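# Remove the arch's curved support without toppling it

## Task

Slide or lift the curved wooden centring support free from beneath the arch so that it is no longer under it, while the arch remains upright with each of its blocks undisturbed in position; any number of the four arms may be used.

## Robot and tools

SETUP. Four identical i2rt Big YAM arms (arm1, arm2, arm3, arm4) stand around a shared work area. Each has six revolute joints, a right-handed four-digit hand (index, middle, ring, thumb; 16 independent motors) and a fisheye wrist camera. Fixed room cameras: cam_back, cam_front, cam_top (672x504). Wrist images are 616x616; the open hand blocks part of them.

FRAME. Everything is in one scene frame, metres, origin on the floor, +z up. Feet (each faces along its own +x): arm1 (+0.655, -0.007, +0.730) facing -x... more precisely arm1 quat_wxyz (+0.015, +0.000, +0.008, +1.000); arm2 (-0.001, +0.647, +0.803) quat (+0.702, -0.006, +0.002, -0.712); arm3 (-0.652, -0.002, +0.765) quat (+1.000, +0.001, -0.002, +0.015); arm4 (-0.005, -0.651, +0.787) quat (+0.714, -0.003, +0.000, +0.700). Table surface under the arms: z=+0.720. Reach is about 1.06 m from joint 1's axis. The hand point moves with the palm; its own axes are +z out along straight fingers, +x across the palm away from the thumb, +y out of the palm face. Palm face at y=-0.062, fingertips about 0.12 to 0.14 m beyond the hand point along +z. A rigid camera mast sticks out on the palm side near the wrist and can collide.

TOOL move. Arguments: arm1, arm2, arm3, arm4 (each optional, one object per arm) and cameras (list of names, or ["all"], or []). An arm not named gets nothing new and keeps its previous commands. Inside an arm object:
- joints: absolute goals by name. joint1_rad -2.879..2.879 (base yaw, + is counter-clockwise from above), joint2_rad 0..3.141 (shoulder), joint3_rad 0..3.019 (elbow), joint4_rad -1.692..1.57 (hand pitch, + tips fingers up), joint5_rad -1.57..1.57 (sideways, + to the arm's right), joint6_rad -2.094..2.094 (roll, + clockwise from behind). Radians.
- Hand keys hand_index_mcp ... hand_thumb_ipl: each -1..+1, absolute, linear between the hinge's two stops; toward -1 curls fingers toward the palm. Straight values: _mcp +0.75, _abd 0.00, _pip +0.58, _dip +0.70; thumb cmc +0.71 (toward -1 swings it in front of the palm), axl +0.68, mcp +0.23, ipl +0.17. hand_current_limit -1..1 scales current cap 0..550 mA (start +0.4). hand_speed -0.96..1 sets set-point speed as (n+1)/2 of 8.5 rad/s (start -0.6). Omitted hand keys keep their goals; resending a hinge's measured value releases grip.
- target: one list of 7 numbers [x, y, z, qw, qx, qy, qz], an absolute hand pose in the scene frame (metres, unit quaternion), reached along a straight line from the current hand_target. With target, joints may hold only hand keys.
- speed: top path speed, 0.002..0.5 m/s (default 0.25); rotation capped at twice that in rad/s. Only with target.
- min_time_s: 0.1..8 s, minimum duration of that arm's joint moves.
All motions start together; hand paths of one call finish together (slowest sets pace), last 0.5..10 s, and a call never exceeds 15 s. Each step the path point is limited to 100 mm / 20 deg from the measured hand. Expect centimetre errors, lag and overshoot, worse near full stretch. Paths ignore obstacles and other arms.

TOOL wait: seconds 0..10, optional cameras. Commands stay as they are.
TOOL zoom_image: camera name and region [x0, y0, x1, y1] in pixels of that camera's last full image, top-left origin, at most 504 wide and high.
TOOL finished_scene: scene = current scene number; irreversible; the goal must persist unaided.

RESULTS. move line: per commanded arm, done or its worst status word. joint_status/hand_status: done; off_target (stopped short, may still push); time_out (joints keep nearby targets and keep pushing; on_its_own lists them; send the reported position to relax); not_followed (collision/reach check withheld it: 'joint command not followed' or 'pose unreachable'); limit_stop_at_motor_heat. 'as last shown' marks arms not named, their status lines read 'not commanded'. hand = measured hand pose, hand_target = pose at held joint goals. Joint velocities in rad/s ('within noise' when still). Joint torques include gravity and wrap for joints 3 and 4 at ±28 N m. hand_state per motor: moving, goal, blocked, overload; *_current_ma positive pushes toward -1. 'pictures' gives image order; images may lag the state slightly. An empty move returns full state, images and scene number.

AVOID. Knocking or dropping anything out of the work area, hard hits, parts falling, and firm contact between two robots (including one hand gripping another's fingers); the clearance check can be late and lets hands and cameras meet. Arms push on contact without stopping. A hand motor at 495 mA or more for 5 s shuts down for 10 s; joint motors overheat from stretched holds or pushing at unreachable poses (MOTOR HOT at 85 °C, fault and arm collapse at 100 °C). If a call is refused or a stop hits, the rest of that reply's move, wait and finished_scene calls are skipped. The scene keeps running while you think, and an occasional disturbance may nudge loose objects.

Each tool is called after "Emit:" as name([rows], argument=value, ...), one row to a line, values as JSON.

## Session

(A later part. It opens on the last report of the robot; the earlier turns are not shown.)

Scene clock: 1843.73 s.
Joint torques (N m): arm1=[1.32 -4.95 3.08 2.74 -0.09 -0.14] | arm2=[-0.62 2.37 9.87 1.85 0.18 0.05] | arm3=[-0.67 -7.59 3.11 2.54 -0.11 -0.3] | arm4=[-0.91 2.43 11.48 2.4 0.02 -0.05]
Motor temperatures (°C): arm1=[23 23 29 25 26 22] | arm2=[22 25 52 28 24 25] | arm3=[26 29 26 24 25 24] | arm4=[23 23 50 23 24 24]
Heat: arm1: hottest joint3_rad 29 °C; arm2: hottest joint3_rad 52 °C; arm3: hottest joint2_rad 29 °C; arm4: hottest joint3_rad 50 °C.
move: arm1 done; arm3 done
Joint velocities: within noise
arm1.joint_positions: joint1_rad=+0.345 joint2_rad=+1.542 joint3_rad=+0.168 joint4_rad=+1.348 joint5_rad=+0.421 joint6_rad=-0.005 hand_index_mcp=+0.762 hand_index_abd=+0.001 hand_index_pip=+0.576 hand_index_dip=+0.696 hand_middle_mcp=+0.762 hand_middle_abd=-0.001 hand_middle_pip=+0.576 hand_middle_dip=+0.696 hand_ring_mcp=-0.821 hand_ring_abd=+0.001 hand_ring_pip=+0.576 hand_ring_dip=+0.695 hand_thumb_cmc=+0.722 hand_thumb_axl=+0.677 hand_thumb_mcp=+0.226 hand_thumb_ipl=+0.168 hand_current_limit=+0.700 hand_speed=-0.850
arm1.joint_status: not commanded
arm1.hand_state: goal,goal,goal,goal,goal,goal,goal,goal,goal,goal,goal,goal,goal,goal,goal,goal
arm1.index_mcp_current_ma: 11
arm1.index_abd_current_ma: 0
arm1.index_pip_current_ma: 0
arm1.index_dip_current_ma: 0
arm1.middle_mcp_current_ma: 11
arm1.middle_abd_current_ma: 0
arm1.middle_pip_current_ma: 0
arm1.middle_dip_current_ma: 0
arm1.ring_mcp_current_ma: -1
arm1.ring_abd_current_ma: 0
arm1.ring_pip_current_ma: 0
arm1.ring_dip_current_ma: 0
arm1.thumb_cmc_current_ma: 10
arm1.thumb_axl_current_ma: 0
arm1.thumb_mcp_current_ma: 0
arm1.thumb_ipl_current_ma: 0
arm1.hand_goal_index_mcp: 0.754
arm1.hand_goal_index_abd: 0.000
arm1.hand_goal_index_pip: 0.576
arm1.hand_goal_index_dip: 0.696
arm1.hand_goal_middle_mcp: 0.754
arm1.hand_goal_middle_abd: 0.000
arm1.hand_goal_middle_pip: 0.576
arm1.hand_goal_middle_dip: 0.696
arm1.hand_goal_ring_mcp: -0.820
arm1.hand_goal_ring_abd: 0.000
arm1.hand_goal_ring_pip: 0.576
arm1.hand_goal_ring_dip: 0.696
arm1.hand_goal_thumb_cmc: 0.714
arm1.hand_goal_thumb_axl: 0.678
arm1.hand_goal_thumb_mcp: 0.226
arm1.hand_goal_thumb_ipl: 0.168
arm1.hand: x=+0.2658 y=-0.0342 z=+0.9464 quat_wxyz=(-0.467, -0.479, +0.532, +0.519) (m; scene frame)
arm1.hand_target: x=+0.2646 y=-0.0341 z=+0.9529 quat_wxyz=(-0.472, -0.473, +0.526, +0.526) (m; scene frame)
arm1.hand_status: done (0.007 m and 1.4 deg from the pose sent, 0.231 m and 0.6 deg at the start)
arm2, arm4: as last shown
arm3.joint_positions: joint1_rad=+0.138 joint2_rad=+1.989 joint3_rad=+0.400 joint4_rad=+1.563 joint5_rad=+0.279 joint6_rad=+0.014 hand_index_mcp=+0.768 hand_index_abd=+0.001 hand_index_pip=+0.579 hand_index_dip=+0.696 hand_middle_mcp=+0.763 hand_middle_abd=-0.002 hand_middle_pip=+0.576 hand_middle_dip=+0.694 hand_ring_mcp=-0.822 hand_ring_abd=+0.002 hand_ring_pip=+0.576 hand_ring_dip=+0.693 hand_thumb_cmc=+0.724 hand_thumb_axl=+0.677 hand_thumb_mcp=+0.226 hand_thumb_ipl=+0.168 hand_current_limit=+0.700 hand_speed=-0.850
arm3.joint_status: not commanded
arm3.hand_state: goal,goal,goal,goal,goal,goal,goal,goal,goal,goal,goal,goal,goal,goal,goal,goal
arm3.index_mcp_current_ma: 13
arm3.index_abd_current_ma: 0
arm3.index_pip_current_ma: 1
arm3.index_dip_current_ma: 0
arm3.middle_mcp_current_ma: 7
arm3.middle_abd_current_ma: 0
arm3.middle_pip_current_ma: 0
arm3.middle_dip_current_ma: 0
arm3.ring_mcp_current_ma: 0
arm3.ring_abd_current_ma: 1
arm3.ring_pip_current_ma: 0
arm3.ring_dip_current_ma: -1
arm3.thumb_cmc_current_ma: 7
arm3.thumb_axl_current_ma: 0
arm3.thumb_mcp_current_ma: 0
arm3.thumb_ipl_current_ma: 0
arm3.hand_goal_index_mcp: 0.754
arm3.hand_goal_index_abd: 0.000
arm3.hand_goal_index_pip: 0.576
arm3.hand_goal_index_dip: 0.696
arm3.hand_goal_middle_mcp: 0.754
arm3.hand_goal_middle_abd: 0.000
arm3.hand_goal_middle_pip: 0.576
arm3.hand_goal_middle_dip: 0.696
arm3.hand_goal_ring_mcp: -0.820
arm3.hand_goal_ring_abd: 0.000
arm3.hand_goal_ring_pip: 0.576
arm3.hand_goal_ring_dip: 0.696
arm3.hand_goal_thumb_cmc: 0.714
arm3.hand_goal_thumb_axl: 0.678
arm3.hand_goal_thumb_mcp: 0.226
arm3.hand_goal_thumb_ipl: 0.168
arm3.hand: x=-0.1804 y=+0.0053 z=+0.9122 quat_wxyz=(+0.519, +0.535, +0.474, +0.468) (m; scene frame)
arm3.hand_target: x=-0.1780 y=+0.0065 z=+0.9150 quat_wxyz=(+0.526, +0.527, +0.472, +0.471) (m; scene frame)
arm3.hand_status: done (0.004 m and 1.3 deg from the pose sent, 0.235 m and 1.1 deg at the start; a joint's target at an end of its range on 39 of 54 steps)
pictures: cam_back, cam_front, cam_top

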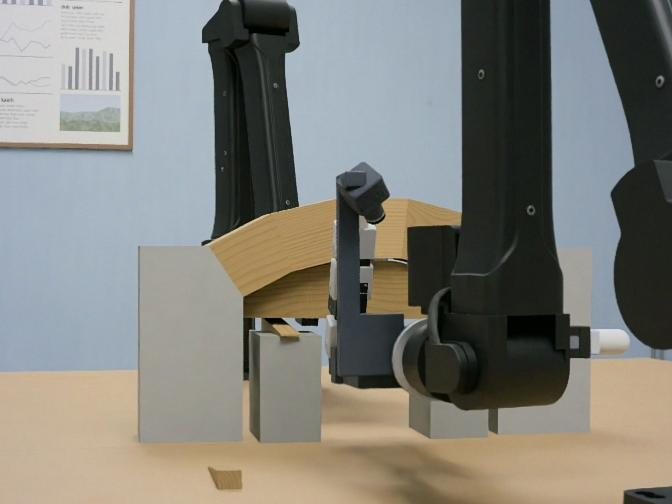

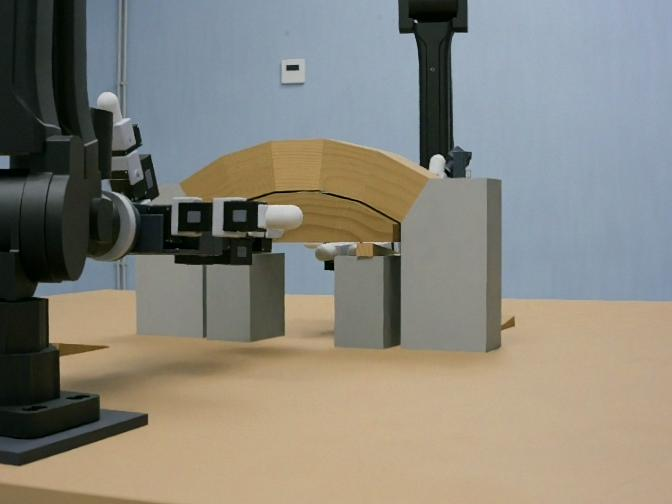

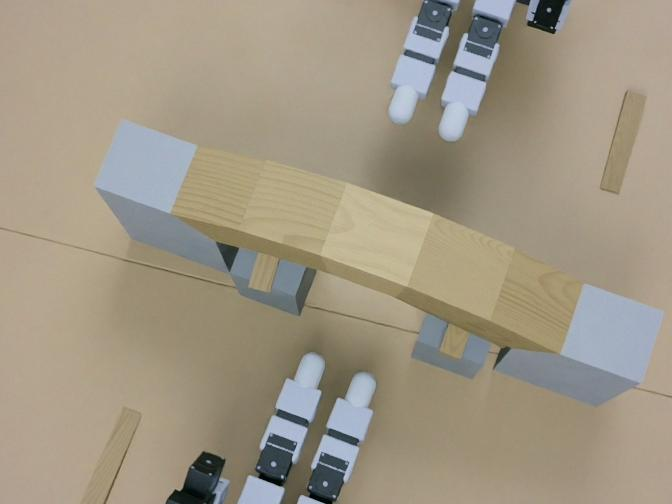

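Emit:
move(arm1={"target": [0.170, -0.0235, 0.950, -0.480, -0.465, 0.519, 0.533], "speed": 0.1}, arm3={"target": [-0.012, -0.0145, 0.898, 0.534, 0.520, 0.466, 0.478], "speed": 0.1}, cameras=["cam_front", "cam_top", "cam_back"])

Scene clock: 1865.63 s.
Joint torques (N m): arm1=[0.73 -7.94 4.83 1.77 -0.13 -0.16] | arm2=[-0.5 2.37 9.88 1.85 0.19 0.04] | arm3=[-1.49 -11.22 6.67 1.11 -0.14 -0.31] | arm4=[-0.79 2.73 11.41 2.44 0.03 -0.05]
Motor temperatures (°C): arm1=[23 23 29 25 26 22] | arm2=[22 25 52 28 24 25] | arm3=[26 29 26 24 24 24] | arm4=[23 23 51 23 24 24]
Heat: arm1: hottest joint3_rad 29 °C; arm2: hottest joint3_rad 52 °C; arm3: hottest joint2_rad 29 °C; arm4: hottest joint3_rad 51 °C.
move: arm1 off_target; arm3 off_target
Joint velocities: within noise
arm1.joint_positions: joint1_rad=+0.230 joint2_rad=+1.716 joint3_rad=+0.395 joint4_rad=+1.337 joint5_rad=+0.297 joint6_rad=-0.009 hand_index_mcp=+0.763 hand_index_abd=+0.000 hand_index_pip=+0.577 hand_index_dip=+0.696 hand_middle_mcp=+0.762 hand_middle_abd=-0.001 hand_middle_pip=+0.576 hand_middle_dip=+0.696 hand_ring_mcp=-0.821 hand_ring_abd=+0.001 hand_ring_pip=+0.576 hand_ring_dip=+0.695 hand_thumb_cmc=+0.722 hand_thumb_axl=+0.677 hand_thumb_mcp=+0.226 hand_thumb_ipl=+0.168 hand_current_limit=+0.700 hand_speed=-0.850
arm1.joint_status: not commanded
arm1.hand_state: goal,goal,goal,goal,goal,goal,goal,goal,goal,goal,goal,goal,goal,goal,goal,goal
arm1.index_mcp_current_ma: 12
arm1.index_abd_current_ma: 0
arm1.index_pip_current_ma: 1
arm1.index_dip_current_ma: 0
arm1.middle_mcp_current_ma: 11
arm1.middle_abd_current_ma: 0
arm1.middle_pip_current_ma: 0
arm1.middle_dip_current_ma: 0
arm1.ring_mcp_current_ma: -1
arm1.ring_abd_current_ma: 0
arm1.ring_pip_current_ma: 0
arm1.ring_dip_current_ma: 0
arm1.thumb_cmc_current_ma: 10
arm1.thumb_axl_current_ma: 0
arm1.thumb_mcp_current_ma: 0
arm1.thumb_ipl_current_ma: 0
arm1.hand_goal_index_mcp: 0.754
arm1.hand_goal_index_abd: 0.000
arm1.hand_goal_index_pip: 0.576
arm1.hand_goal_index_dip: 0.696
arm1.hand_goal_middle_mcp: 0.754
arm1.hand_goal_middle_abd: 0.000
arm1.hand_goal_middle_pip: 0.576
arm1.hand_goal_middle_dip: 0.696
arm1.hand_goal_ring_mcp: -0.820
arm1.hand_goal_ring_abd: 0.000
arm1.hand_goal_ring_pip: 0.576
arm1.hand_goal_ring_dip: 0.696
arm1.hand_goal_thumb_cmc: 0.714
arm1.hand_goal_thumb_axl: 0.678
arm1.hand_goal_thumb_mcp: 0.226
arm1.hand_goal_thumb_ipl: 0.168
arm1.hand: x=+0.1790 y=-0.0268 z=+0.9448 quat_wxyz=(-0.482, -0.469, +0.523, +0.524) (m; scene frame)
arm1.hand_target: x=+0.1704 y=-0.0234 z=+0.9501 quat_wxyz=(-0.480, -0.465, +0.519, +0.533) (m; scene frame)
arm1.hand_status: off_target (0.011 m and 1.2 deg from the pose sent, 0.096 m and 3.1 deg at the start)
arm2, arm4: as last shown
arm3.joint_positions: joint1_rad=+0.046 joint2_rad=+2.148 joint3_rad=+0.856 joint4_rad=+1.315 joint5_rad=+0.176 joint6_rad=+0.008 hand_index_mcp=+0.768 hand_index_abd=+0.001 hand_index_pip=+0.579 hand_index_dip=+0.696 hand_middle_mcp=+0.763 hand_middle_abd=-0.002 hand_middle_pip=+0.576 hand_middle_dip=+0.694 hand_ring_mcp=-0.822 hand_ring_abd=+0.002 hand_ring_pip=+0.576 hand_ring_dip=+0.693 hand_thumb_cmc=+0.724 hand_thumb_axl=+0.677 hand_thumb_mcp=+0.226 hand_thumb_ipl=+0.168 hand_current_limit=+0.700 hand_speed=-0.850
arm3.joint_status: not commanded
arm3.hand_state: goal,goal,goal,goal,goal,goal,goal,goal,goal,goal,goal,goal,goal,goal,goal,goal
arm3.index_mcp_current_ma: 13
arm3.index_abd_current_ma: 0
arm3.index_pip_current_ma: 1
arm3.index_dip_current_ma: 0
arm3.middle_mcp_current_ma: 7
arm3.middle_abd_current_ma: 0
arm3.middle_pip_current_ma: 0
arm3.middle_dip_current_ma: 0
arm3.ring_mcp_current_ma: 0
arm3.ring_abd_current_ma: 1
arm3.ring_pip_current_ma: 0
arm3.ring_dip_current_ma: -1
arm3.thumb_cmc_current_ma: 7
arm3.thumb_axl_current_ma: 0
arm3.thumb_mcp_current_ma: 0
arm3.thumb_ipl_current_ma: 0
arm3.hand_goal_index_mcp: 0.754
arm3.hand_goal_index_abd: 0.000
arm3.hand_goal_index_pip: 0.576
arm3.hand_goal_index_dip: 0.696
arm3.hand_goal_middle_mcp: 0.754
arm3.hand_goal_middle_abd: 0.000
arm3.hand_goal_middle_pip: 0.576
arm3.hand_goal_middle_dip: 0.696
arm3.hand_goal_ring_mcp: -0.820
arm3.hand_goal_ring_abd: 0.000
arm3.hand_goal_ring_pip: 0.576
arm3.hand_goal_ring_dip: 0.696
arm3.hand_goal_thumb_cmc: 0.714
arm3.hand_goal_thumb_axl: 0.678
arm3.hand_goal_thumb_mcp: 0.226
arm3.hand_goal_thumb_ipl: 0.168
arm3.hand: x=-0.0211 y=-0.0082 z=+0.9014 quat_wxyz=(+0.528, +0.520, +0.464, +0.484) (m; scene frame)
arm3.hand_target: x=-0.0124 y=-0.0147 z=+0.8980 quat_wxyz=(+0.534, +0.520, +0.466, +0.478) (m; scene frame)
arm3.hand_status: off_target (0.012 m and 1.0 deg from the pose sent, 0.170 m and 2.8 deg at the start)
pictures: cam_back, cam_front, cam_top

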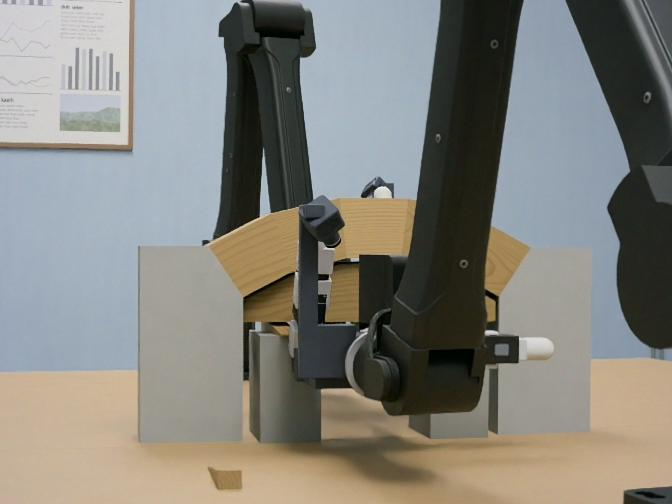

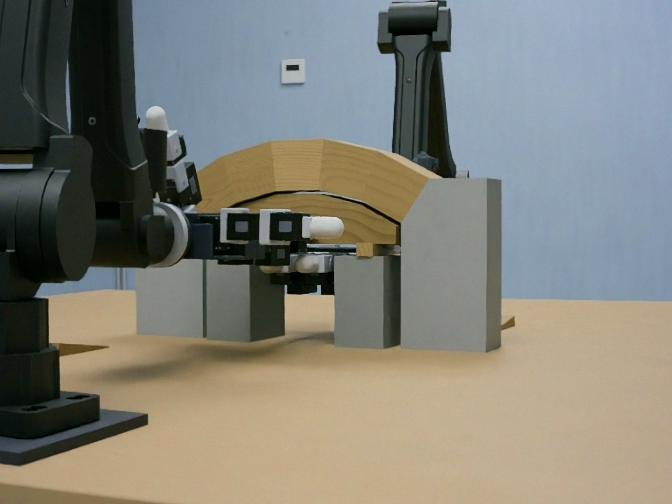

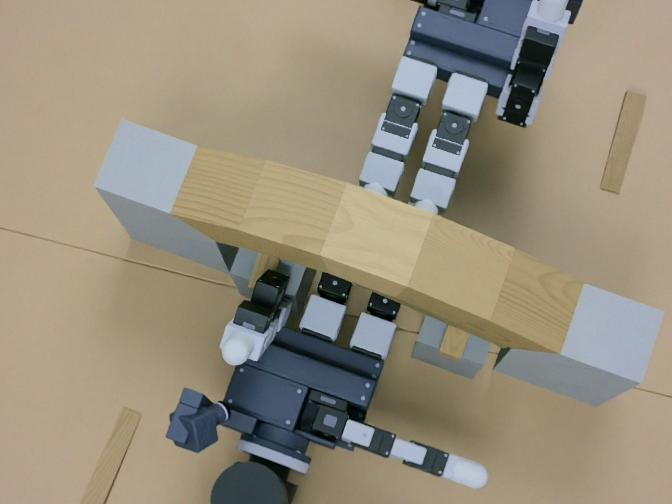

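Emit:
move(arm3={"target": [-0.012, -0.022, 0.912, 0.534, 0.520, 0.466, 0.478], "speed": 0.05}, cameras=["cam_front"])

Emit:
zoom_image(camera="cam_front", region=[180, 150, 430, 320])

Scene clock: 1891.63 s.
Joint torques (N m): arm1=[0.62 -7.88 4.78 1.77 -0.13 -0.16] | arm2=[-0.5 2.49 9.89 1.84 0.2 0.04] | arm3=[-1.55 -14.1 5.94 1.1 -0.15 -0.3] | arm4=[-0.56 2.43 11.54 2.36 0.04 -0.03]
Motor temperatures (°C): arm1=[23 23 29 25 26 22] | arm2=[22 25 52 28 24 25] | arm3=[26 31 27 24 24 24] | arm4=[23 23 51 23 24 24]
Heat: arm1: hottest joint3_rad 29 °C; arm2: hottest joint3_rad 52 °C; arm3: hottest joint2_rad 31 °C; arm4: hottest joint3_rad 51 °C.
move: arm3 off_target
Joint velocities: within noise
arm1, arm2, arm4: as last shown
arm3.joint_positions: joint1_rad=+0.030 joint2_rad=+2.147 joint3_rad=+0.856 joint4_rad=+1.286 joint5_rad=+0.161 joint6_rad=+0.008 hand_index_mcp=+0.768 hand_index_abd=+0.001 hand_index_pip=+0.579 hand_index_dip=+0.696 hand_middle_mcp=+0.763 hand_middle_abd=-0.002 hand_middle_pip=+0.576 hand_middle_dip=+0.694 hand_ring_mcp=-0.822 hand_ring_abd=+0.002 hand_ring_pip=+0.576 hand_ring_dip=+0.693 hand_thumb_cmc=+0.724 hand_thumb_axl=+0.677 hand_thumb_mcp=+0.226 hand_thumb_ipl=+0.168 hand_current_limit=+0.700 hand_speed=-0.850
arm3.joint_status: not commanded
arm3.hand_state: goal,goal,goal,goal,goal,goal,goal,goal,goal,goal,goal,goal,goal,goal,goal,goal
arm3.index_mcp_current_ma: 13
arm3.index_abd_current_ma: 0
arm3.index_pip_current_ma: 1
arm3.index_dip_current_ma: 0
arm3.middle_mcp_current_ma: 7
arm3.middle_abd_current_ma: 0
arm3.middle_pip_current_ma: 0
arm3.middle_dip_current_ma: 0
arm3.ring_mcp_current_ma: 0
arm3.ring_abd_current_ma: 1
arm3.ring_pip_current_ma: 0
arm3.ring_dip_current_ma: -1
arm3.thumb_cmc_current_ma: 7
arm3.thumb_axl_current_ma: 0
arm3.thumb_mcp_current_ma: 0
arm3.thumb_ipl_current_ma: 0
arm3.hand_goal_index_mcp: 0.754
arm3.hand_goal_index_abd: 0.000
arm3.hand_goal_index_pip: 0.576
arm3.hand_goal_index_dip: 0.696
arm3.hand_goal_middle_mcp: 0.754
arm3.hand_goal_middle_abd: 0.000
arm3.hand_goal_middle_pip: 0.576
arm3.hand_goal_middle_dip: 0.696
arm3.hand_goal_ring_mcp: -0.820
arm3.hand_goal_ring_abd: 0.000
arm3.hand_goal_ring_pip: 0.576
arm3.hand_goal_ring_dip: 0.696
arm3.hand_goal_thumb_cmc: 0.714
arm3.hand_goal_thumb_axl: 0.678
arm3.hand_goal_thumb_mcp: 0.226
arm3.hand_goal_thumb_ipl: 0.168
arm3.hand: x=-0.0181 y=-0.0153 z=+0.8948 quat_wxyz=(+0.522, +0.527, +0.472, +0.476) (m; scene frame)
arm3.hand_target: x=-0.0125 y=-0.0221 z=+0.9122 quat_wxyz=(+0.534, +0.520, +0.466, +0.478) (m; scene frame)
arm3.hand_status: off_target (0.019 m and 1.7 deg from the pose sent, 0.020 m and 1.0 deg at the start)
pictures: cam_front

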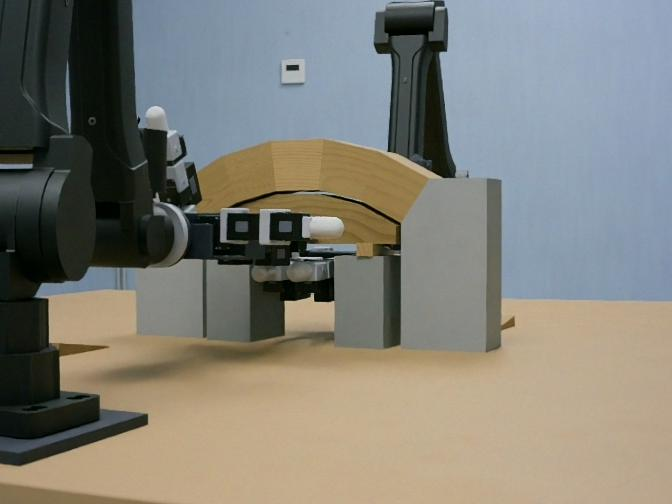

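Scaled by 2.016 from the camera's 672x504 image, which has a finer 960x720 frame.

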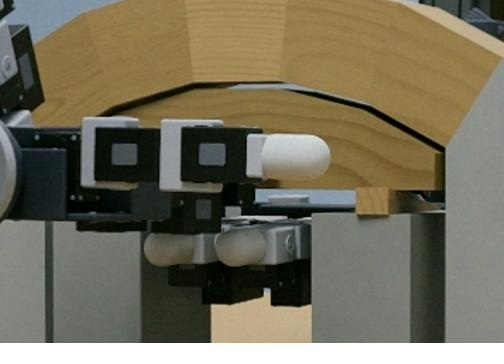

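Emit:
move(arm3={"target": [-0.012, -0.0185, 0.922, 0.534, 0.520, 0.466, 0.478], "speed": 0.04}, cameras=["cam_front"])

Emit:
zoom_image(camera="cam_front", region=[180, 150, 430, 320])

Scene clock: 1904.27 s.
Joint torques (N m): arm1=[0.67 -7.94 4.81 1.78 -0.13 -0.16] | arm2=[-0.44 2.43 9.89 1.87 0.19 0.04] | arm3=[-1.08 -14.92 5.74 1.35 0.13 -0.26] | arm4=[-0.5 2.9 11.43 2.44 0.01 -0.01]
Motor temperatures (°C): arm1=[23 24 29 25 26 23] | arm2=[22 25 52 28 24 25] | arm3=[26 32 27 24 24 24] | arm4=[23 23 51 23 24 24]
Heat: arm1: hottest joint3_rad 29 °C; arm2: hottest joint3_rad 52 °C; arm3: hottest joint2_rad 32 °C; arm4: hottest joint3_rad 51 °C.
move: arm3 off_target
Joint velocities: within noise
arm1: as last shown
arm2.joint_positions: joint1_rad=+0.081 joint2_rad=+0.625 joint3_rad=+1.339 joint4_rad=-1.439 joint5_rad=+0.068 joint6_rad=+1.144 hand_index_mcp=+0.754 hand_index_abd=+0.000 hand_index_pip=+0.577 hand_index_dip=+0.696 hand_middle_mcp=+0.754 hand_middle_abd=+0.000 hand_middle_pip=+0.577 hand_middle_dip=+0.696 hand_ring_mcp=+0.754 hand_ring_abd=+0.000 hand_ring_pip=+0.577 hand_ring_dip=+0.696 hand_thumb_cmc=+0.715 hand_thumb_axl=+0.677 hand_thumb_mcp=+0.225 hand_thumb_ipl=+0.168 hand_current_limit=+0.400 hand_speed=-0.600
arm2.joint_status: not commanded
arm2.hand_state: goal,goal,goal,goal,goal,goal,goal,goal,goal,goal,goal,goal,goal,goal,goal,goal
arm2.index_mcp_current_ma: 0
arm2.index_abd_current_ma: 0
arm2.index_pip_current_ma: 0
arm2.index_dip_current_ma: 0
arm2.middle_mcp_current_ma: 0
arm2.middle_abd_current_ma: 0
arm2.middle_pip_current_ma: 0
arm2.middle_dip_current_ma: 0
arm2.ring_mcp_current_ma: 0
arm2.ring_abd_current_ma: 0
arm2.ring_pip_current_ma: 0
arm2.ring_dip_current_ma: 0
arm2.thumb_cmc_current_ma: 0
arm2.thumb_axl_current_ma: 0
arm2.thumb_mcp_current_ma: 0
arm2.thumb_ipl_current_ma: 0
arm2.hand_goal_index_mcp: 0.754
arm2.hand_goal_index_abd: 0.000
arm2.hand_goal_index_pip: 0.576
arm2.hand_goal_index_dip: 0.696
arm2.hand_goal_middle_mcp: 0.754
arm2.hand_goal_middle_abd: 0.000
arm2.hand_goal_middle_pip: 0.576
arm2.hand_goal_middle_dip: 0.696
arm2.hand_goal_ring_mcp: 0.754
arm2.hand_goal_ring_abd: 0.000
arm2.hand_goal_ring_pip: 0.576
arm2.hand_goal_ring_dip: 0.696
arm2.hand_goal_thumb_cmc: 0.714
arm2.hand_goal_thumb_axl: 0.678
arm2.hand_goal_thumb_mcp: 0.226
arm2.hand_goal_thumb_ipl: 0.168
arm2.hand: x=-0.0785 y=+0.4102 z=+1.3133 quat_wxyz=(+0.360, +0.775, -0.478, +0.205) (m; scene frame)
arm2.hand_target: x=-0.0785 y=+0.4122 z=+1.3246 quat_wxyz=(+0.369, +0.770, -0.475, +0.212) (m; scene frame)
arm2.hand_status: not commanded
arm3.joint_positions: joint1_rad=+0.030 joint2_rad=+2.131 joint3_rad=+0.855 joint4_rad=+1.258 joint5_rad=+0.161 joint6_rad=+0.004 hand_index_mcp=+0.768 hand_index_abd=+0.001 hand_index_pip=+0.579 hand_index_dip=+0.696 hand_middle_mcp=+0.763 hand_middle_abd=-0.002 hand_middle_pip=+0.576 hand_middle_dip=+0.694 hand_ring_mcp=-0.822 hand_ring_abd=+0.002 hand_ring_pip=+0.576 hand_ring_dip=+0.693 hand_thumb_cmc=+0.724 hand_thumb_axl=+0.677 hand_thumb_mcp=+0.226 hand_thumb_ipl=+0.168 hand_current_limit=+0.700 hand_speed=-0.850
arm3.joint_status: not commanded
arm3.hand_state: goal,goal,goal,goal,goal,goal,goal,goal,goal,goal,goal,goal,goal,goal,goal,goal
arm3.index_mcp_current_ma: 13
arm3.index_abd_current_ma: 0
arm3.index_pip_current_ma: 1
arm3.index_dip_current_ma: 0
arm3.middle_mcp_current_ma: 7
arm3.middle_abd_current_ma: 0
arm3.middle_pip_current_ma: 0
arm3.middle_dip_current_ma: 0
arm3.ring_mcp_current_ma: 0
arm3.ring_abd_current_ma: 1
arm3.ring_pip_current_ma: 0
arm3.ring_dip_current_ma: -1
arm3.thumb_cmc_current_ma: 7
arm3.thumb_axl_current_ma: 0
arm3.thumb_mcp_current_ma: 0
arm3.thumb_ipl_current_ma: 0
arm3.hand_goal_index_mcp: 0.754
arm3.hand_goal_index_abd: 0.000
arm3.hand_goal_index_pip: 0.576
arm3.hand_goal_index_dip: 0.696
arm3.hand_goal_middle_mcp: 0.754
arm3.hand_goal_middle_abd: 0.000
arm3.hand_goal_middle_pip: 0.576
arm3.hand_goal_middle_dip: 0.696
arm3.hand_goal_ring_mcp: -0.820
arm3.hand_goal_ring_abd: 0.000
arm3.hand_goal_ring_pip: 0.576
arm3.hand_goal_ring_dip: 0.696
arm3.hand_goal_thumb_cmc: 0.714
arm3.hand_goal_thumb_axl: 0.678
arm3.hand_goal_thumb_mcp: 0.226
arm3.hand_goal_thumb_ipl: 0.168
arm3.hand: x=-0.0162 y=-0.0149 z=+0.8976 quat_wxyz=(+0.520, +0.529, +0.477, +0.472) (m; scene frame)
arm3.hand_target: x=-0.0126 y=-0.0186 z=+0.9220 quat_wxyz=(+0.534, +0.520, +0.466, +0.478) (m; scene frame)
arm3.hand_status: off_target (0.025 m and 2.4 deg from the pose sent, 0.028 m and 1.8 deg at the start)
arm4.joint_positions: joint1_rad=-0.812 joint2_rad=+0.602 joint3_rad=+1.335 joint4_rad=-1.243 joint5_rad=-0.043 joint6_rad=+1.026 hand_index_mcp=+0.755 hand_index_abd=+0.000 hand_index_pip=+0.577 hand_index_dip=+0.696 hand_middle_mcp=+0.755 hand_middle_abd=+0.000 hand_middle_pip=+0.577 hand_middle_dip=+0.696 hand_ring_mcp=+0.755 hand_ring_abd=+0.000 hand_ring_pip=+0.577 hand_ring_dip=+0.696 hand_thumb_cmc=+0.715 hand_thumb_axl=+0.677 hand_thumb_mcp=+0.226 hand_thumb_ipl=+0.168 hand_current_limit=+0.400 hand_speed=-0.600
arm4.joint_status: not commanded
arm4.hand_state: goal,goal,goal,goal,goal,goal,goal,goal,goal,goal,goal,goal,goal,goal,goal,goal
arm4.index_mcp_current_ma: 3
arm4.index_abd_current_ma: 1
arm4.index_pip_current_ma: 2
arm4.index_dip_current_ma: 0
arm4.middle_mcp_current_ma: 2
arm4.middle_abd_current_ma: 1
arm4.middle_pip_current_ma: 2
arm4.middle_dip_current_ma: 0
arm4.ring_mcp_current_ma: 3
arm4.ring_abd_current_ma: 1
arm4.ring_pip_current_ma: 2
arm4.ring_dip_current_ma: 0
arm4.thumb_cmc_current_ma: 2
arm4.thumb_axl_current_ma: -2
arm4.thumb_mcp_current_ma: -1
arm4.thumb_ipl_current_ma: -1
arm4.hand_goal_index_mcp: 0.754
arm4.hand_goal_index_abd: 0.000
arm4.hand_goal_index_pip: 0.576
arm4.hand_goal_index_dip: 0.696
arm4.hand_goal_middle_mcp: 0.754
arm4.hand_goal_middle_abd: 0.000
arm4.hand_goal_middle_pip: 0.576
arm4.hand_goal_middle_dip: 0.696
arm4.hand_goal_ring_mcp: 0.754
arm4.hand_goal_ring_abd: 0.000
arm4.hand_goal_ring_pip: 0.576
arm4.hand_goal_ring_dip: 0.696
arm4.hand_goal_thumb_cmc: 0.714
arm4.hand_goal_thumb_axl: 0.678
arm4.hand_goal_thumb_mcp: 0.226
arm4.hand_goal_thumb_ipl: 0.168
arm4.hand: x=+0.2395 y=-0.5281 z=+1.3425 quat_wxyz=(-0.065, +0.683, +0.526, +0.502) (m; scene frame)
arm4.hand_target: x=+0.2370 y=-0.5303 z=+1.3562 quat_wxyz=(-0.067, +0.677, +0.522, +0.514) (m; scene frame)
arm4.hand_status: not commanded
pictures: cam_front

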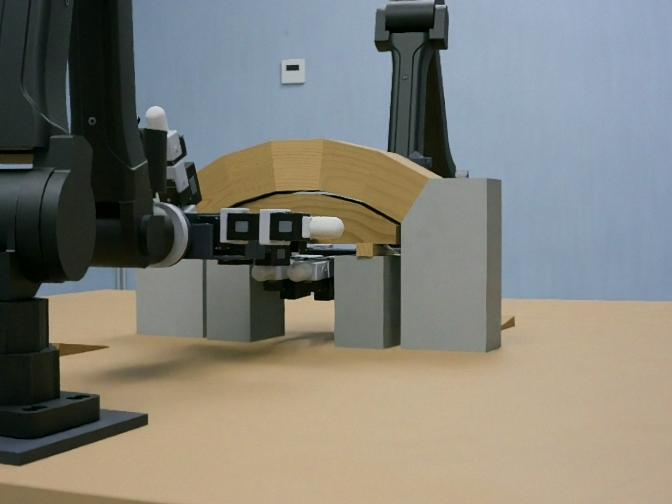

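Scaled by 2.016 from the camera's 672x504 image, which has a finer 960x720 frame.

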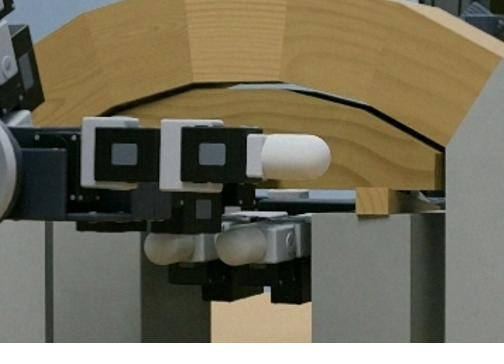

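Emit:
move(arm3={"target": [-0.012, -0.0185, 0.937, 0.541, 0.513, 0.460, 0.484], "speed": 0.04}, cameras=["cam_front"])

Emit:
zoom_image(camera="cam_front", region=[180, 150, 430, 320])

Scene clock: 1911.47 s.
Joint torques (N m): arm1=[0.62 -8 4.81 1.76 -0.12 -0.15] | arm2=[-0.44 2.37 9.89 1.83 0.19 0.06] | arm3=[-0.97 -15.03 6.23 1.43 0.08 -0.23] | arm4=[-0.62 2.61 11.4 2.37 0 -0.02]
Motor temperatures (°C): arm1=[23 24 29 25 26 23] | arm2=[22 25 52 28 24 25] | arm3=[26 31 27 24 24 24] | arm4=[23 23 51 23 24 24]
Heat: arm1: hottest joint3_rad 29 °C; arm2: hottest joint3_rad 52 °C; arm3: hottest joint2_rad 31 °C; arm4: hottest joint3_rad 51 °C.
move: arm3 off_target
Joint velocities: within noise
arm1, arm2, arm4: as last shown
arm1.joint_positions: joint1_rad=+0.230 joint2_rad=+1.716 joint3_rad=+0.395 joint4_rad=+1.337 joint5_rad=+0.296 joint6_rad=-0.010 hand_index_mcp=+0.763 hand_index_abd=+0.000 hand_index_pip=+0.577 hand_index_dip=+0.696 hand_middle_mcp=+0.762 hand_middle_abd=-0.001 hand_middle_pip=+0.576 hand_middle_dip=+0.696 hand_ring_mcp=-0.821 hand_ring_abd=+0.001 hand_ring_pip=+0.576 hand_ring_dip=+0.695 hand_thumb_cmc=+0.722 hand_thumb_axl=+0.677 hand_thumb_mcp=+0.226 hand_thumb_ipl=+0.168 hand_current_limit=+0.700 hand_speed=-0.850
arm1.hand: x=+0.1790 y=-0.0270 z=+0.9448 quat_wxyz=(-0.482, -0.469, +0.522, +0.525) (m; scene frame)
arm1.hand_target: x=+0.1704 y=-0.0235 z=+0.9501 quat_wxyz=(-0.480, -0.465, +0.519, +0.533) (m; scene frame)
arm3.joint_positions: joint1_rad=+0.030 joint2_rad=+2.113 joint3_rad=+0.853 joint4_rad=+1.258 joint5_rad=+0.161 joint6_rad=-0.004 hand_index_mcp=+0.768 hand_index_abd=+0.001 hand_index_pip=+0.579 hand_index_dip=+0.696 hand_middle_mcp=+0.763 hand_middle_abd=-0.002 hand_middle_pip=+0.576 hand_middle_dip=+0.694 hand_ring_mcp=-0.821 hand_ring_abd=+0.002 hand_ring_pip=+0.576 hand_ring_dip=+0.693 hand_thumb_cmc=+0.724 hand_thumb_axl=+0.677 hand_thumb_mcp=+0.226 hand_thumb_ipl=+0.168 hand_current_limit=+0.700 hand_speed=-0.850
arm3.joint_status: not commanded
arm3.hand_state: goal,goal,goal,goal,goal,goal,goal,goal,goal,goal,goal,goal,goal,goal,goal,goal
arm3.index_mcp_current_ma: 13
arm3.index_abd_current_ma: 0
arm3.index_pip_current_ma: 1
arm3.index_dip_current_ma: 0
arm3.middle_mcp_current_ma: 7
arm3.middle_abd_current_ma: 0
arm3.middle_pip_current_ma: 0
arm3.middle_dip_current_ma: 0
arm3.ring_mcp_current_ma: 0
arm3.ring_abd_current_ma: 1
arm3.ring_pip_current_ma: 0
arm3.ring_dip_current_ma: -1
arm3.thumb_cmc_current_ma: 7
arm3.thumb_axl_current_ma: 0
arm3.thumb_mcp_current_ma: 0
arm3.thumb_ipl_current_ma: 0
arm3.hand_goal_index_mcp: 0.754
arm3.hand_goal_index_abd: 0.000
arm3.hand_goal_index_pip: 0.576
arm3.hand_goal_index_dip: 0.696
arm3.hand_goal_middle_mcp: 0.754
arm3.hand_goal_middle_abd: 0.000
arm3.hand_goal_middle_pip: 0.576
arm3.hand_goal_middle_dip: 0.696
arm3.hand_goal_ring_mcp: -0.820
arm3.hand_goal_ring_abd: 0.000
arm3.hand_goal_ring_pip: 0.576
arm3.hand_goal_ring_dip: 0.696
arm3.hand_goal_thumb_cmc: 0.714
arm3.hand_goal_thumb_axl: 0.678
arm3.hand_goal_thumb_mcp: 0.226
arm3.hand_goal_thumb_ipl: 0.168
arm3.hand: x=-0.0168 y=-0.0142 z=+0.9081 quat_wxyz=(+0.526, +0.523, +0.475, +0.474) (m; scene frame)
arm3.hand_target: x=-0.0128 y=-0.0186 z=+0.9367 quat_wxyz=(+0.541, +0.513, +0.460, +0.484) (m; scene frame)
arm3.hand_status: off_target (0.030 m and 2.9 deg from the pose sent, 0.040 m and 3.8 deg at the start)
pictures: cam_front

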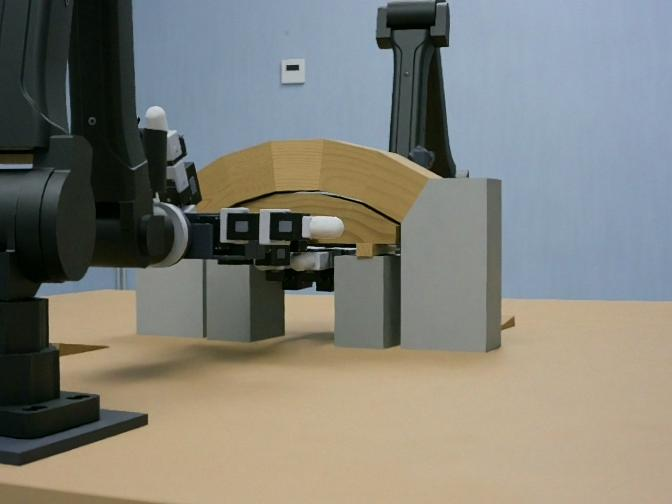

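Scaled by 2.016 from the camera's 672x504 image, which has a finer 960x720 frame.

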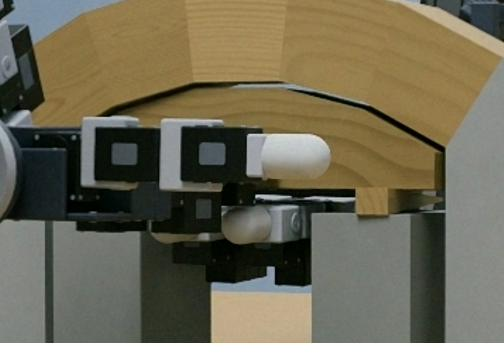

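Emit:
move(arm3={"target": [-0.012, -0.0185, 0.944, 0.541, 0.513, 0.460, 0.484], "speed": 0.02}, cameras=["cam_front"])

Emit:
zoom_image(camera="cam_front", region=[180, 150, 430, 320])

Scene clock: 1919.47 s.
Joint torques (N m): arm1=[0.62 -7.94 4.79 1.8 -0.12 -0.13] | arm2=[-0.62 2.43 9.91 1.81 0.19 0.05] | arm3=[-1.03 -15.27 6.38 1.62 0.08 -0.23] | arm4=[-0.67 2.49 11.49 2.37 0.02 -0.02]
Motor temperatures (°C): arm1=[23 24 29 25 26 23] | arm2=[22 25 52 28 24 25] | arm3=[26 31 27 24 24 24] | arm4=[23 23 51 23 24 24]
Heat: arm1: hottest joint3_rad 29 °C; arm2: hottest joint3_rad 52 °C; arm3: hottest joint2_rad 31 °C; arm4: hottest joint3_rad 51 °C.
move: arm3 off_target
Joint velocities: within noise
arm1, arm2, arm4: as last shown
arm1.joint_positions: joint1_rad=+0.230 joint2_rad=+1.716 joint3_rad=+0.395 joint4_rad=+1.337 joint5_rad=+0.296 joint6_rad=-0.011 hand_index_mcp=+0.762 hand_index_abd=+0.000 hand_index_pip=+0.577 hand_index_dip=+0.696 hand_middle_mcp=+0.762 hand_middle_abd=-0.001 hand_middle_pip=+0.576 hand_middle_dip=+0.696 hand_ring_mcp=-0.821 hand_ring_abd=+0.001 hand_ring_pip=+0.576 hand_ring_dip=+0.695 hand_thumb_cmc=+0.722 hand_thumb_axl=+0.677 hand_thumb_mcp=+0.226 hand_thumb_ipl=+0.168 hand_current_limit=+0.700 hand_speed=-0.850
arm1.index_mcp_current_ma: 11
arm1.hand: x=+0.1790 y=-0.0271 z=+0.9448 quat_wxyz=(-0.481, -0.470, +0.522, +0.525) (m; scene frame)
arm3.joint_positions: joint1_rad=+0.030 joint2_rad=+2.097 joint3_rad=+0.850 joint4_rad=+1.238 joint5_rad=+0.161 joint6_rad=-0.004 hand_index_mcp=+0.773 hand_index_abd=+0.001 hand_index_pip=+0.583 hand_index_dip=+0.697 hand_middle_mcp=+0.770 hand_middle_abd=-0.002 hand_middle_pip=+0.582 hand_middle_dip=+0.696 hand_ring_mcp=-0.821 hand_ring_abd=+0.002 hand_ring_pip=+0.576 hand_ring_dip=+0.693 hand_thumb_cmc=+0.724 hand_thumb_axl=+0.677 hand_thumb_mcp=+0.226 hand_thumb_ipl=+0.168 hand_current_limit=+0.700 hand_speed=-0.850
arm3.joint_status: not commanded
arm3.hand_state: goal,goal,goal,goal,goal,goal,goal,goal,goal,goal,goal,goal,goal,goal,goal,goal
arm3.index_mcp_current_ma: 21
arm3.index_abd_current_ma: 0
arm3.index_pip_current_ma: 4
arm3.index_dip_current_ma: 0
arm3.middle_mcp_current_ma: 17
arm3.middle_abd_current_ma: 0
arm3.middle_pip_current_ma: 3
arm3.middle_dip_current_ma: 0
arm3.ring_mcp_current_ma: 0
arm3.ring_abd_current_ma: 1
arm3.ring_pip_current_ma: 0
arm3.ring_dip_current_ma: -1
arm3.thumb_cmc_current_ma: 7
arm3.thumb_axl_current_ma: 0
arm3.thumb_mcp_current_ma: 0
arm3.thumb_ipl_current_ma: 0
arm3.hand_goal_index_mcp: 0.754
arm3.hand_goal_index_abd: 0.000
arm3.hand_goal_index_pip: 0.576
arm3.hand_goal_index_dip: 0.696
arm3.hand_goal_middle_mcp: 0.754
arm3.hand_goal_middle_abd: 0.000
arm3.hand_goal_middle_pip: 0.576
arm3.hand_goal_middle_dip: 0.696
arm3.hand_goal_ring_mcp: -0.820
arm3.hand_goal_ring_abd: 0.000
arm3.hand_goal_ring_pip: 0.576
arm3.hand_goal_ring_dip: 0.696
arm3.hand_goal_thumb_cmc: 0.714
arm3.hand_goal_thumb_axl: 0.678
arm3.hand_goal_thumb_mcp: 0.226
arm3.hand_goal_thumb_ipl: 0.168
arm3.hand: x=-0.0163 y=-0.0142 z=+0.9119 quat_wxyz=(+0.524, +0.525, +0.477, +0.472) (m; scene frame)
arm3.hand_target: x=-0.0129 y=-0.0186 z=+0.9437 quat_wxyz=(+0.541, +0.513, +0.459, +0.484) (m; scene frame)
arm3.hand_status: off_target (0.033 m and 3.3 deg from the pose sent, 0.036 m and 2.9 deg at the start)
pictures: cam_front

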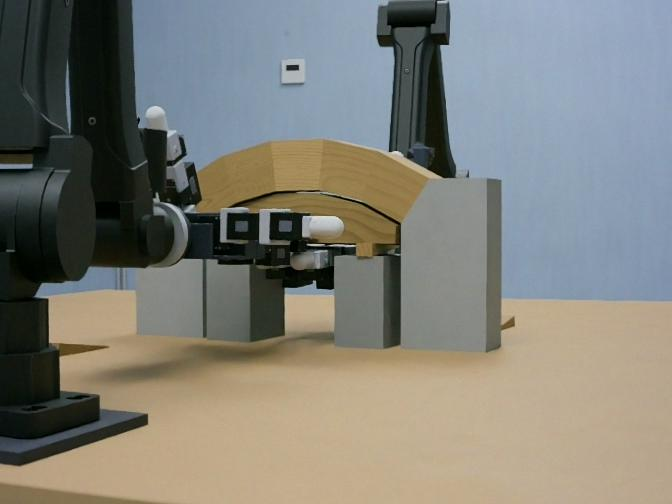

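Scaled by 2.016 from the camera's 672x504 image, which has a finer 960x720 frame.

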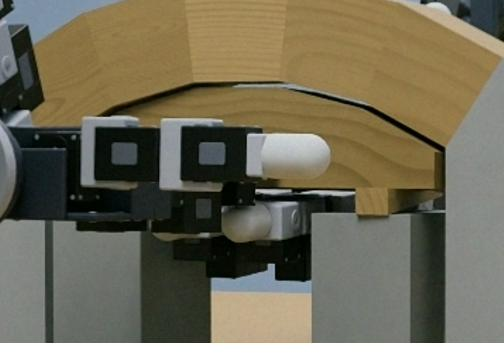

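Emit:
move(arm3={"joints": {"hand_index_mcp": 0.66, "hand_middle_mcp": 0.66}}, cameras=["cam_front"])

Emit:
zoom_image(camera="cam_front", region=[180, 150, 430, 320])

Scene clock: 1930.83 s.
Joint torques (N m): arm1=[0.67 -7.94 4.79 1.78 -0.13 -0.11] | arm2=[-0.56 2.32 9.92 1.84 0.19 0.05] | arm3=[-1.03 -15.27 6.42 1.87 0.08 -0.24] | arm4=[-0.62 2.9 11.41 2.44 0 -0.05]
Motor temperatures (°C): arm1=[23 24 29 25 26 23] | arm2=[22 25 52 28 24 25] | arm3=[26 32 27 24 24 24] | arm4=[23 23 51 23 24 24]
Heat: arm1: hottest joint3_rad 29 °C; arm2: hottest joint3_rad 52 °C; arm3: hottest joint2_rad 32 °C; arm4: hottest joint3_rad 51 °C.
move: arm3 off_target
Joint velocities: within noise
arm1, arm2, arm4: as last shown
arm1.joint_positions: joint1_rad=+0.230 joint2_rad=+1.716 joint3_rad=+0.395 joint4_rad=+1.337 joint5_rad=+0.296 joint6_rad=-0.015 hand_index_mcp=+0.752 hand_index_abd=+0.000 hand_index_pip=+0.577 hand_index_dip=+0.696 hand_middle_mcp=+0.752 hand_middle_abd=-0.001 hand_middle_pip=+0.576 hand_middle_dip=+0.696 hand_ring_mcp=-0.821 hand_ring_abd=+0.001 hand_ring_pip=+0.576 hand_ring_dip=+0.695 hand_thumb_cmc=+0.722 hand_thumb_axl=+0.677 hand_thumb_mcp=+0.226 hand_thumb_ipl=+0.168 hand_current_limit=+0.700 hand_speed=-0.850
arm1.index_mcp_current_ma: -2
arm1.middle_mcp_current_ma: -2
arm1.hand: x=+0.1789 y=-0.0274 z=+0.9449 quat_wxyz=(-0.480, -0.471, +0.521, +0.526) (m; scene frame)
arm3.joint_positions: joint1_rad=+0.030 joint2_rad=+2.097 joint3_rad=+0.849 joint4_rad=+1.233 joint5_rad=+0.161 joint6_rad=-0.004 hand_index_mcp=+0.738 hand_index_abd=+0.001 hand_index_pip=+0.592 hand_index_dip=+0.701 hand_middle_mcp=+0.733 hand_middle_abd=-0.002 hand_middle_pip=+0.593 hand_middle_dip=+0.700 hand_ring_mcp=-0.821 hand_ring_abd=+0.002 hand_ring_pip=+0.576 hand_ring_dip=+0.693 hand_thumb_cmc=+0.724 hand_thumb_axl=+0.677 hand_thumb_mcp=+0.226 hand_thumb_ipl=+0.168 hand_current_limit=+0.700 hand_speed=-0.850
arm3.joint_status: hand_index_mcp off_target (ended at +0.738, target +0.660); hand_middle_mcp off_target (ended at +0.733, target +0.660)
arm3.hand_state: blocked,goal,goal,goal,blocked,goal,goal,goal,goal,goal,goal,goal,goal,goal,goal,goal
arm3.index_mcp_current_ma: 189
arm3.index_abd_current_ma: 0
arm3.index_pip_current_ma: 16
arm3.index_dip_current_ma: 3
arm3.middle_mcp_current_ma: 171
arm3.middle_abd_current_ma: 0
arm3.middle_pip_current_ma: 17
arm3.middle_dip_current_ma: 2
arm3.ring_mcp_current_ma: 0
arm3.ring_abd_current_ma: 1
arm3.ring_pip_current_ma: 0
arm3.ring_dip_current_ma: -1
arm3.thumb_cmc_current_ma: 7
arm3.thumb_axl_current_ma: 0
arm3.thumb_mcp_current_ma: 0
arm3.thumb_ipl_current_ma: 0
arm3.hand_goal_index_mcp: 0.660
arm3.hand_goal_index_abd: 0.000
arm3.hand_goal_index_pip: 0.576
arm3.hand_goal_index_dip: 0.696
arm3.hand_goal_middle_mcp: 0.660
arm3.hand_goal_middle_abd: 0.000
arm3.hand_goal_middle_pip: 0.576
arm3.hand_goal_middle_dip: 0.696
arm3.hand_goal_ring_mcp: -0.820
arm3.hand_goal_ring_abd: 0.000
arm3.hand_goal_ring_pip: 0.576
arm3.hand_goal_ring_dip: 0.696
arm3.hand_goal_thumb_cmc: 0.714
arm3.hand_goal_thumb_axl: 0.678
arm3.hand_goal_thumb_mcp: 0.226
arm3.hand_goal_thumb_ipl: 0.168
arm3.hand: x=-0.0160 y=-0.0142 z=+0.9103 quat_wxyz=(+0.523, +0.526, +0.478, +0.470) (m; scene frame)
arm3.hand_target: x=-0.0129 y=-0.0186 z=+0.9437 quat_wxyz=(+0.541, +0.513, +0.459, +0.484) (m; scene frame)
arm3.hand_status: not commanded
pictures: cam_front

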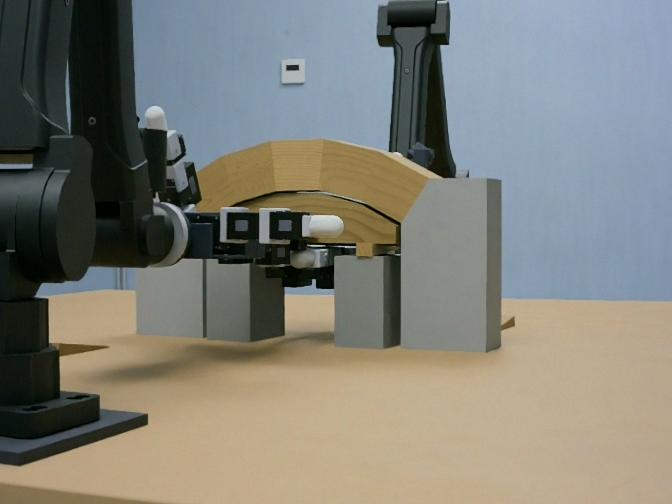

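Scaled by 2.016 from the camera's 672x504 image, which has a finer 960x720 frame.

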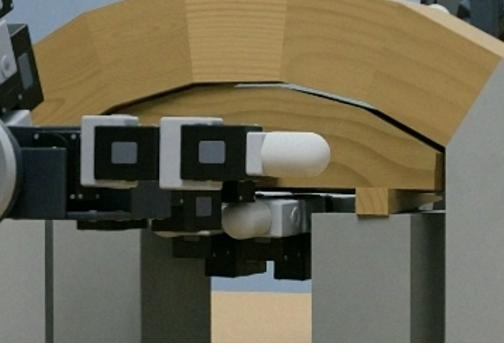

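Emit:
zoom_image(camera="cam_front", region=[330, 180, 420, 270])

Emit:
zoom_image(camera="cam_front", region=[220, 170, 350, 270])

Scaled by 5.600 from the camera's 672x504 image, which has a finer 960x720 frame.

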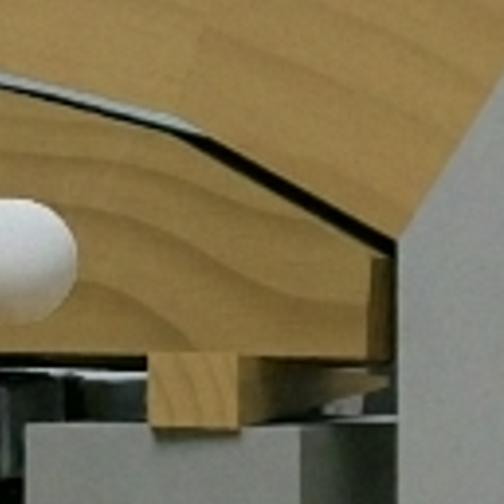

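Scaled by 3.877 from the camera's 672x504 image, which has a finer 960x720 frame.

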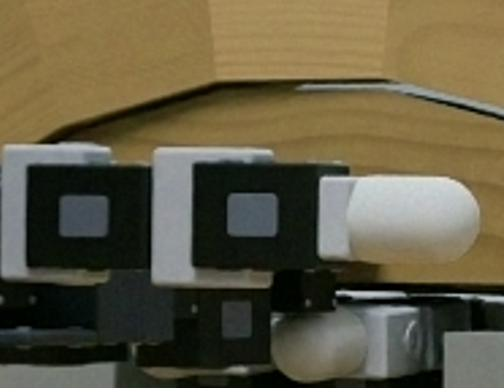

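Emit:
move(arm1={"target": [0.158, -0.0205, 0.950, -0.480, -0.465, 0.519, 0.533], "speed": 0.04}, cameras=["cam_front", "cam_top"])

Emit:
zoom_image(camera="cam_top", region=[180, 100, 520, 355])

Scene clock: 1953.83 s.
Joint torques (N m): arm1=[0.5 -7.36 5.45 1.42 -0.21 -0.11] | arm2=[-0.67 2.49 9.89 1.88 0.18 0.05] | arm3=[-1.08 -15.38 6.39 1.81 0.04 -0.23] | arm4=[-0.73 2.61 11.41 2.44 0 -0.04]
Motor temperatures (°C): arm1=[23 24 30 25 26 22] | arm2=[22 25 53 28 24 25] | arm3=[26 34 27 24 24 24] | arm4=[23 23 51 23 24 24]
Heat: arm1: hottest joint3_rad 30 °C; arm2: hottest joint3_rad 53 °C; arm3: hottest joint2_rad 34 °C; arm4: hottest joint3_rad 51 °C.
move: arm1 off_target
Joint velocities: within noise
arm1.joint_positions: joint1_rad=+0.216 joint2_rad=+1.721 joint3_rad=+0.419 joint4_rad=+1.330 joint5_rad=+0.283 joint6_rad=-0.015 hand_index_mcp=+0.759 hand_index_abd=+0.002 hand_index_pip=+0.581 hand_index_dip=+0.698 hand_middle_mcp=+0.753 hand_middle_abd=-0.001 hand_middle_pip=+0.576 hand_middle_dip=+0.696 hand_ring_mcp=-0.821 hand_ring_abd=+0.001 hand_ring_pip=+0.576 hand_ring_dip=+0.695 hand_thumb_cmc=+0.722 hand_thumb_axl=+0.677 hand_thumb_mcp=+0.226 hand_thumb_ipl=+0.168 hand_current_limit=+0.700 hand_speed=-0.850
arm1.joint_status: not commanded
arm1.hand_state: goal,goal,goal,goal,goal,goal,goal,goal,goal,goal,goal,goal,goal,goal,goal,goal
arm1.index_mcp_current_ma: 6
arm1.index_abd_current_ma: 1
arm1.index_pip_current_ma: 5
arm1.index_dip_current_ma: 1
arm1.middle_mcp_current_ma: 0
arm1.middle_abd_current_ma: 0
arm1.middle_pip_current_ma: 0
arm1.middle_dip_current_ma: 0
arm1.ring_mcp_current_ma: -1
arm1.ring_abd_current_ma: 0
arm1.ring_pip_current_ma: 0
arm1.ring_dip_current_ma: 0
arm1.thumb_cmc_current_ma: 10
arm1.thumb_axl_current_ma: 0
arm1.thumb_mcp_current_ma: 0
arm1.thumb_ipl_current_ma: 0
arm1.hand_goal_index_mcp: 0.754
arm1.hand_goal_index_abd: 0.000
arm1.hand_goal_index_pip: 0.576
arm1.hand_goal_index_dip: 0.696
arm1.hand_goal_middle_mcp: 0.754
arm1.hand_goal_middle_abd: 0.000
arm1.hand_goal_middle_pip: 0.576
arm1.hand_goal_middle_dip: 0.696
arm1.hand_goal_ring_mcp: -0.820
arm1.hand_goal_ring_abd: 0.000
arm1.hand_goal_ring_pip: 0.576
arm1.hand_goal_ring_dip: 0.696
arm1.hand_goal_thumb_cmc: 0.714
arm1.hand_goal_thumb_axl: 0.678
arm1.hand_goal_thumb_mcp: 0.226
arm1.hand_goal_thumb_ipl: 0.168
arm1.hand: x=+0.1706 y=-0.0245 z=+0.9491 quat_wxyz=(-0.484, -0.467, +0.519, +0.528) (m; scene frame)
arm1.hand_target: x=+0.1586 y=-0.0204 z=+0.9500 quat_wxyz=(-0.480, -0.465, +0.519, +0.533) (m; scene frame)
arm1.hand_status: off_target (0.013 m and 0.8 deg from the pose sent, 0.023 m and 1.1 deg at the start)
arm2, arm3, arm4: as last shown
arm3.joint_positions: joint1_rad=+0.030 joint2_rad=+2.097 joint3_rad=+0.849 joint4_rad=+1.233 joint5_rad=+0.162 joint6_rad=-0.004 hand_index_mcp=+0.716 hand_index_abd=+0.001 hand_index_pip=+0.592 hand_index_dip=+0.701 hand_middle_mcp=+0.718 hand_middle_abd=-0.002 hand_middle_pip=+0.593 hand_middle_dip=+0.700 hand_ring_mcp=-0.821 hand_ring_abd=+0.002 hand_ring_pip=+0.576 hand_ring_dip=+0.693 hand_thumb_cmc=+0.724 hand_thumb_axl=+0.677 hand_thumb_mcp=+0.226 hand_thumb_ipl=+0.168 hand_current_limit=+0.700 hand_speed=-0.850
arm3.index_mcp_current_ma: 116
arm3.middle_mcp_current_ma: 120
arm3.on_its_own: hand_index_mcp moved -0.021 toward your old target +0.660
arm3.hand: x=-0.0161 y=-0.0144 z=+0.9106 quat_wxyz=(+0.523, +0.526, +0.478, +0.470) (m; scene frame)
arm3.hand_target: x=-0.0129 y=-0.0186 z=+0.9438 quat_wxyz=(+0.541, +0.513, +0.459, +0.484) (m; scene frame)
pictures: cam_front, cam_top

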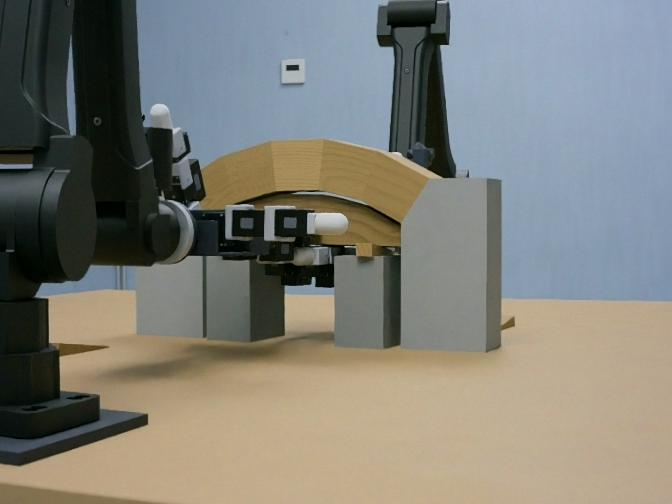

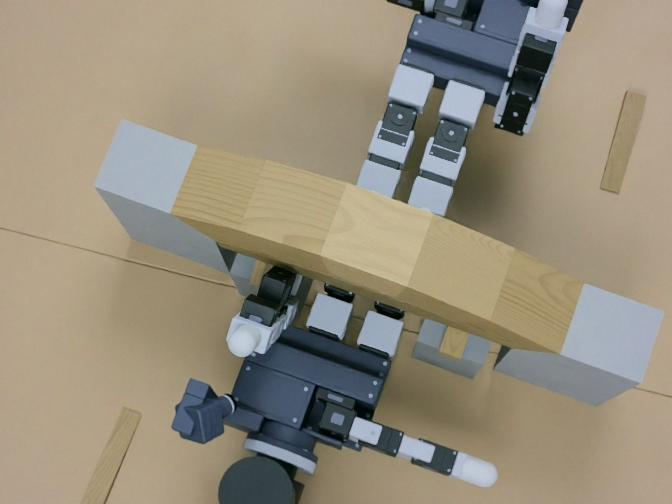

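Scaled by 1.482 from the camera's 672x504 image, which has a finer 960x720 frame.

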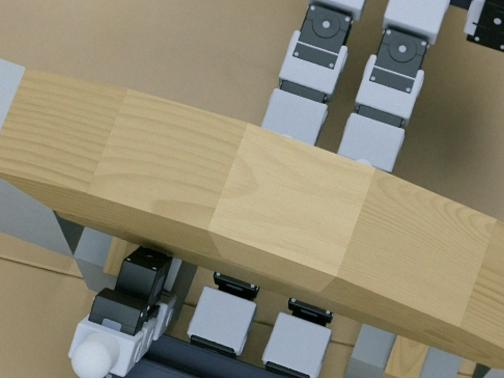

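Emit:
zoom_image(camera="cam_front", region=[180, 130, 430, 280])

Scaled by 2.016 from the camera's 672x504 image, which has a finer 960x720 frame.

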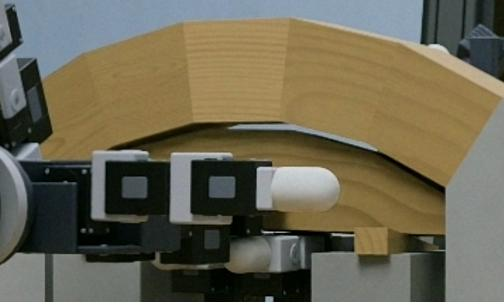

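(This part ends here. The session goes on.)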